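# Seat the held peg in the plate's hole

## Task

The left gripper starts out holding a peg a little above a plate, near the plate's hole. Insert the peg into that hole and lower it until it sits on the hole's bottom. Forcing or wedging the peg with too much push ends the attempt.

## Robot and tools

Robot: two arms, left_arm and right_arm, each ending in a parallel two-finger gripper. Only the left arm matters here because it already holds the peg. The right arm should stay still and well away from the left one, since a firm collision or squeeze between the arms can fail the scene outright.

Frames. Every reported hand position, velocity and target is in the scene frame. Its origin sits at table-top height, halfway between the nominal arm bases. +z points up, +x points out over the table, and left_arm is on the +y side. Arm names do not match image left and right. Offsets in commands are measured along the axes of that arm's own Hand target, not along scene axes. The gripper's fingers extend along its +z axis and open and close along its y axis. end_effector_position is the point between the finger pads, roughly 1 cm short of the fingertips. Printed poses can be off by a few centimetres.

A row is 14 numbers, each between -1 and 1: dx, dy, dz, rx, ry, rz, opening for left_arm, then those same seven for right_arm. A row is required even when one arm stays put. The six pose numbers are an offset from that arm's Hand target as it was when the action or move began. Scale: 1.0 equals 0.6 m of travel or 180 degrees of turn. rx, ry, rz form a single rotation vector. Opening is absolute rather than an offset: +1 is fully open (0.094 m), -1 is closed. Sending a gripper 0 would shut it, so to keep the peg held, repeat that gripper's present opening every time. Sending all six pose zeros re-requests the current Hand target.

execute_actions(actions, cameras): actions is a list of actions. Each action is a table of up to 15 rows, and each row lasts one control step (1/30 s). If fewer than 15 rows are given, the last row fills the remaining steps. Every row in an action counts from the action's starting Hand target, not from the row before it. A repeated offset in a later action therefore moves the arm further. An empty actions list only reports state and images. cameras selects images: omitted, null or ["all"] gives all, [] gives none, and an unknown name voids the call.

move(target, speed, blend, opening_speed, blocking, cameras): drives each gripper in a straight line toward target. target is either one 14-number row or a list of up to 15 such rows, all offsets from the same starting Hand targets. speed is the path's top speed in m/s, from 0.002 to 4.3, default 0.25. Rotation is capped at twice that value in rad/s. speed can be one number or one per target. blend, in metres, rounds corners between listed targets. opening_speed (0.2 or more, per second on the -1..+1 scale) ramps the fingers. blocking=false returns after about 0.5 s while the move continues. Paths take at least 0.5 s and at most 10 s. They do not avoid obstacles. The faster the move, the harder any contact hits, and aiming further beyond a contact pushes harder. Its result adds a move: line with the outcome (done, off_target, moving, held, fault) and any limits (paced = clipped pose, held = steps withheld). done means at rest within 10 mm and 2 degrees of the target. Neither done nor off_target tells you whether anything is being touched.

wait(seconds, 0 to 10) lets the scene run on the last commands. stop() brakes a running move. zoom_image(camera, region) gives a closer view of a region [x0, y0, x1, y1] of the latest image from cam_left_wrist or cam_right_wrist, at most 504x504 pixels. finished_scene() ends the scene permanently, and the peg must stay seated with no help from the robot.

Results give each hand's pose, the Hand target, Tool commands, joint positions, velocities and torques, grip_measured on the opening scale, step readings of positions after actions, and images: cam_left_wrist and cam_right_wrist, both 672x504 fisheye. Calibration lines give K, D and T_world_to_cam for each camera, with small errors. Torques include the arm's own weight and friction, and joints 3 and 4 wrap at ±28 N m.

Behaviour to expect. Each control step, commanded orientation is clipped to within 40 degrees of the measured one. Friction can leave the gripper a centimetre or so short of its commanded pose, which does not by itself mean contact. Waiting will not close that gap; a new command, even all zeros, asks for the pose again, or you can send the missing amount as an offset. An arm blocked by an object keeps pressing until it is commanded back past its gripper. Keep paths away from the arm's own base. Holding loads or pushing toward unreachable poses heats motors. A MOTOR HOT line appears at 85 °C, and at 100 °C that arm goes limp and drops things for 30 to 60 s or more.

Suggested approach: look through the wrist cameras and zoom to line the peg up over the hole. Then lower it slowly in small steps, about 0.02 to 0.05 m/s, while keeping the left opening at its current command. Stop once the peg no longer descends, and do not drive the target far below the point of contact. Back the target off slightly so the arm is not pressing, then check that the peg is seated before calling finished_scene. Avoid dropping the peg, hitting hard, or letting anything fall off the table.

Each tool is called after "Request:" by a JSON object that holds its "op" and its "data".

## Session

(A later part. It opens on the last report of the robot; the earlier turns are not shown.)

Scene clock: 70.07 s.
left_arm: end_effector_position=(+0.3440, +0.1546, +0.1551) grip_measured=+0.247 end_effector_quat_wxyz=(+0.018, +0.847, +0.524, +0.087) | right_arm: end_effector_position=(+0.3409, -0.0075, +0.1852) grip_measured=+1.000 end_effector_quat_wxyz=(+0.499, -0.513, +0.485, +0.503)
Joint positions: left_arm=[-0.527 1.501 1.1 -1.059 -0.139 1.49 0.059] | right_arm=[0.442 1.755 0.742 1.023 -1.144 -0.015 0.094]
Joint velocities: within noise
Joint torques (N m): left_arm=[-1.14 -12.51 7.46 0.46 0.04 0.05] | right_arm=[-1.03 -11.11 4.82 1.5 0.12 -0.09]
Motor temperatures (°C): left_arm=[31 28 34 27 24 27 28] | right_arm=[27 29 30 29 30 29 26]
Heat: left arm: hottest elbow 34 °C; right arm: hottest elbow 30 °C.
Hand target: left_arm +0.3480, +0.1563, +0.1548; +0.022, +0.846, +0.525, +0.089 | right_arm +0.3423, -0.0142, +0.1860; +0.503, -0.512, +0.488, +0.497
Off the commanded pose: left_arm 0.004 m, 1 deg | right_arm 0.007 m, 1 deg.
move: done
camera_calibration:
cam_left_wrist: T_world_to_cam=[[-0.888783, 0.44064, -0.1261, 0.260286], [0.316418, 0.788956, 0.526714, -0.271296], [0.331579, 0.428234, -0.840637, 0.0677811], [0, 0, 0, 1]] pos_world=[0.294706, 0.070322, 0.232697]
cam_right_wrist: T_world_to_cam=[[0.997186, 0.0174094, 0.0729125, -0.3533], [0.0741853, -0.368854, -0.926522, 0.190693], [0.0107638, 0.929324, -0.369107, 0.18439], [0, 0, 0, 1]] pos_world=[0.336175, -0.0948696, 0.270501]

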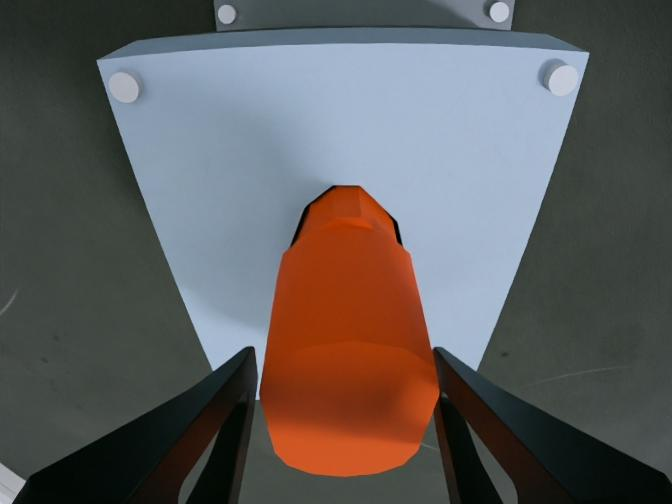

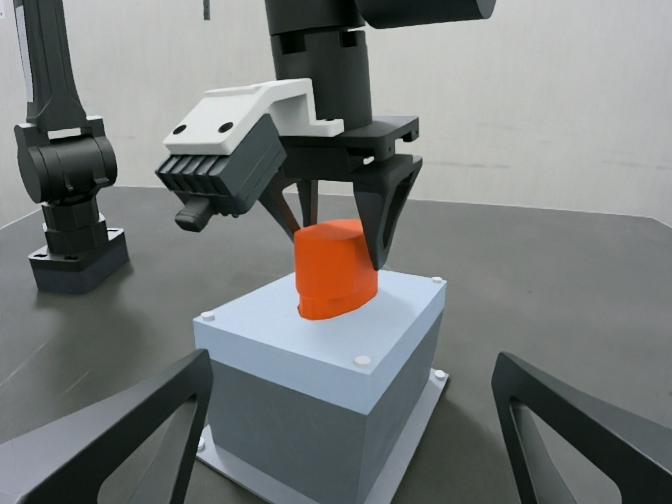

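Request:
{"op": "move", "data": {"target": [0,0,0,0,0,0,0.9,0,0,0,0,0,0,1], "opening_speed": 0.8, "cameras": []}}

Request:
{"op": "move", "data": {"target": [0,0,-0.2,0,0,0,0.9,0,0,0,0,0,0,1], "speed": 0.15}}

Request:
{"op": "zoom_image", "data": {"camera": "cam_right_wrist", "region": [275, 200, 405, 330]}}

Request:
{"op": "zoom_image", "data": {"camera": "cam_left_wrist", "region": [200, 50, 500, 350]}}

Scene clock: 71.47 s.
left_arm: end_effector_position=(+0.3440, +0.1546, +0.1551) grip_measured=+0.897 end_effector_quat_wxyz=(+0.018, +0.847, +0.524, +0.087) | right_arm: end_effector_position=(+0.3409, -0.0075, +0.1852) grip_measured=+1.000 end_effector_quat_wxyz=(+0.499, -0.513, +0.485, +0.503)
Joint positions: left_arm=[-0.527 1.501 1.1 -1.059 -0.139 1.49 0.089] | right_arm=[0.442 1.755 0.742 1.023 -1.144 -0.015 0.094]
Joint velocities: within noise
Joint torques (N m): left_arm=[-1.2 -12.57 7.45 0.44 0.04 0.05] | right_arm=[-0.97 -11.16 4.82 1.47 0.11 -0.1]
Motor temperatures (°C): left_arm=[31 28 34 27 24 27 28] | right_arm=[27 29 30 29 30 29 26]
Heat: left arm: hottest elbow 34 °C; right arm: hottest elbow 30 °C.
Hand target: left_arm +0.3480, +0.1563, +0.1548; +0.022, +0.846, +0.525, +0.089 | right_arm +0.3423, -0.0142, +0.1860; +0.503, -0.512, +0.488, +0.497
Off the commanded pose: left_arm 0.004 m, 1 deg | right_arm 0.007 m, 1 deg.
move: done
No camera images: "cameras" was empty.

Scene clock: 72.93 s.
left_arm: end_effector_position=(+0.3162, +0.1621, +0.2470) grip_measured=+0.898 end_effector_quat_wxyz=(-0.002, +0.848, +0.525, +0.077) | right_arm: end_effector_position=(+0.3409, -0.0075, +0.1852) grip_measured=+1.000 end_effector_quat_wxyz=(+0.499, -0.513, +0.485, +0.503)
Joint positions: left_arm=[-0.548 1.392 1.238 -1.354 -0.141 1.464 0.089] | right_arm=[0.442 1.755 0.742 1.023 -1.144 -0.015 0.094]
Joint velocities: within noise
Joint torques (N m): left_arm=[-2.61 -11.69 12.18 -0.43 -0.02 -0.1] | right_arm=[-0.91 -11.11 4.83 1.48 0.12 -0.1]
Motor temperatures (°C): left_arm=[31 28 34 27 24 27 28] | right_arm=[27 29 30 29 30 29 26]
Heat: left arm: hottest elbow 34 °C; right arm: hottest elbow 30 °C.
Hand target: left_arm +0.3271, +0.1495, +0.2728; +0.022, +0.846, +0.525, +0.089 | right_arm +0.3423, -0.0142, +0.1860; +0.503, -0.512, +0.488, +0.497
Off the commanded pose: left_arm 0.031 m, 3 deg | right_arm 0.007 m, 1 deg.
move: off_target (left_arm)
camera_calibration:
cam_left_wrist: T_world_to_cam=[[-0.894997, 0.438496, -0.0818613, 0.23525], [0.332302, 0.777834, 0.533432, -0.321569], [0.297582, 0.450217, -0.841873, 0.158505], [0, 0, 0, 1]] pos_world=[0.270238, 0.0756099, 0.324234]
cam_right_wrist: T_world_to_cam=[[0.997186, 0.0174094, 0.0729125, -0.3533], [0.0741853, -0.368854, -0.926522, 0.190693], [0.0107638, 0.929324, -0.369107, 0.18439], [0, 0, 0, 1]] pos_world=[0.336175, -0.0948696, 0.270501]

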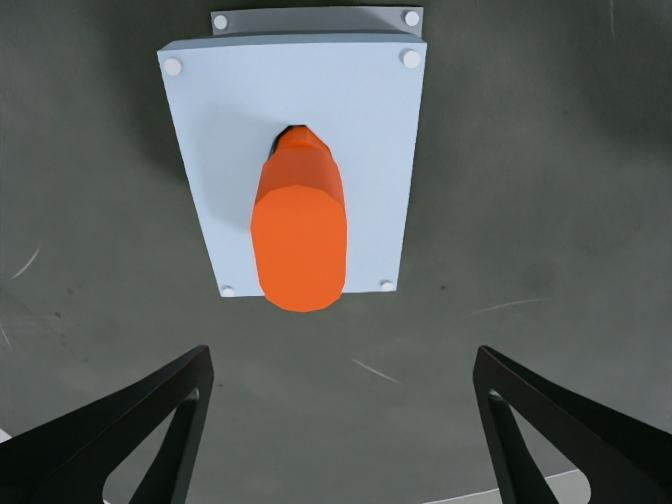

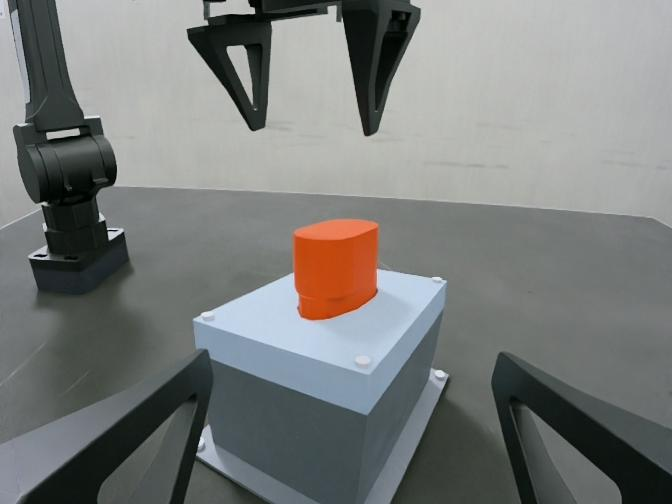

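Scaled by 3.877 from the camera's 672x504 image, which has a finer 960x720 frame.

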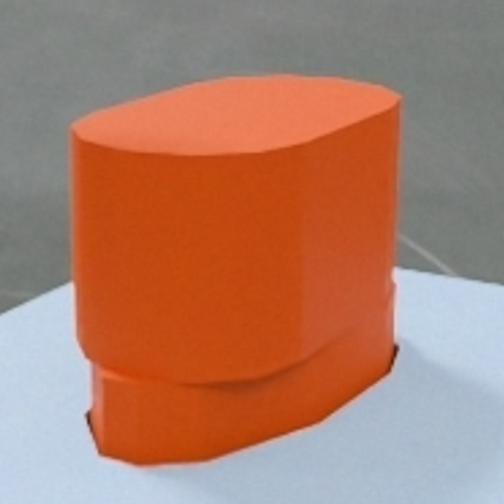

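Scaled by 1.680 from the camera's 672x504 image, which has a finer 960x720 frame.

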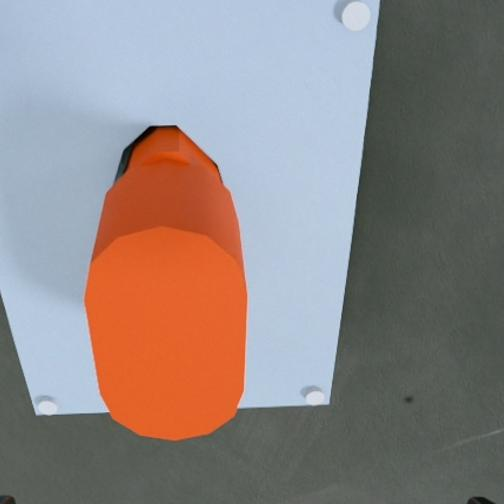

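Request:
{"op": "finished_scene", "data": {}}

The scene is finished: the task was done.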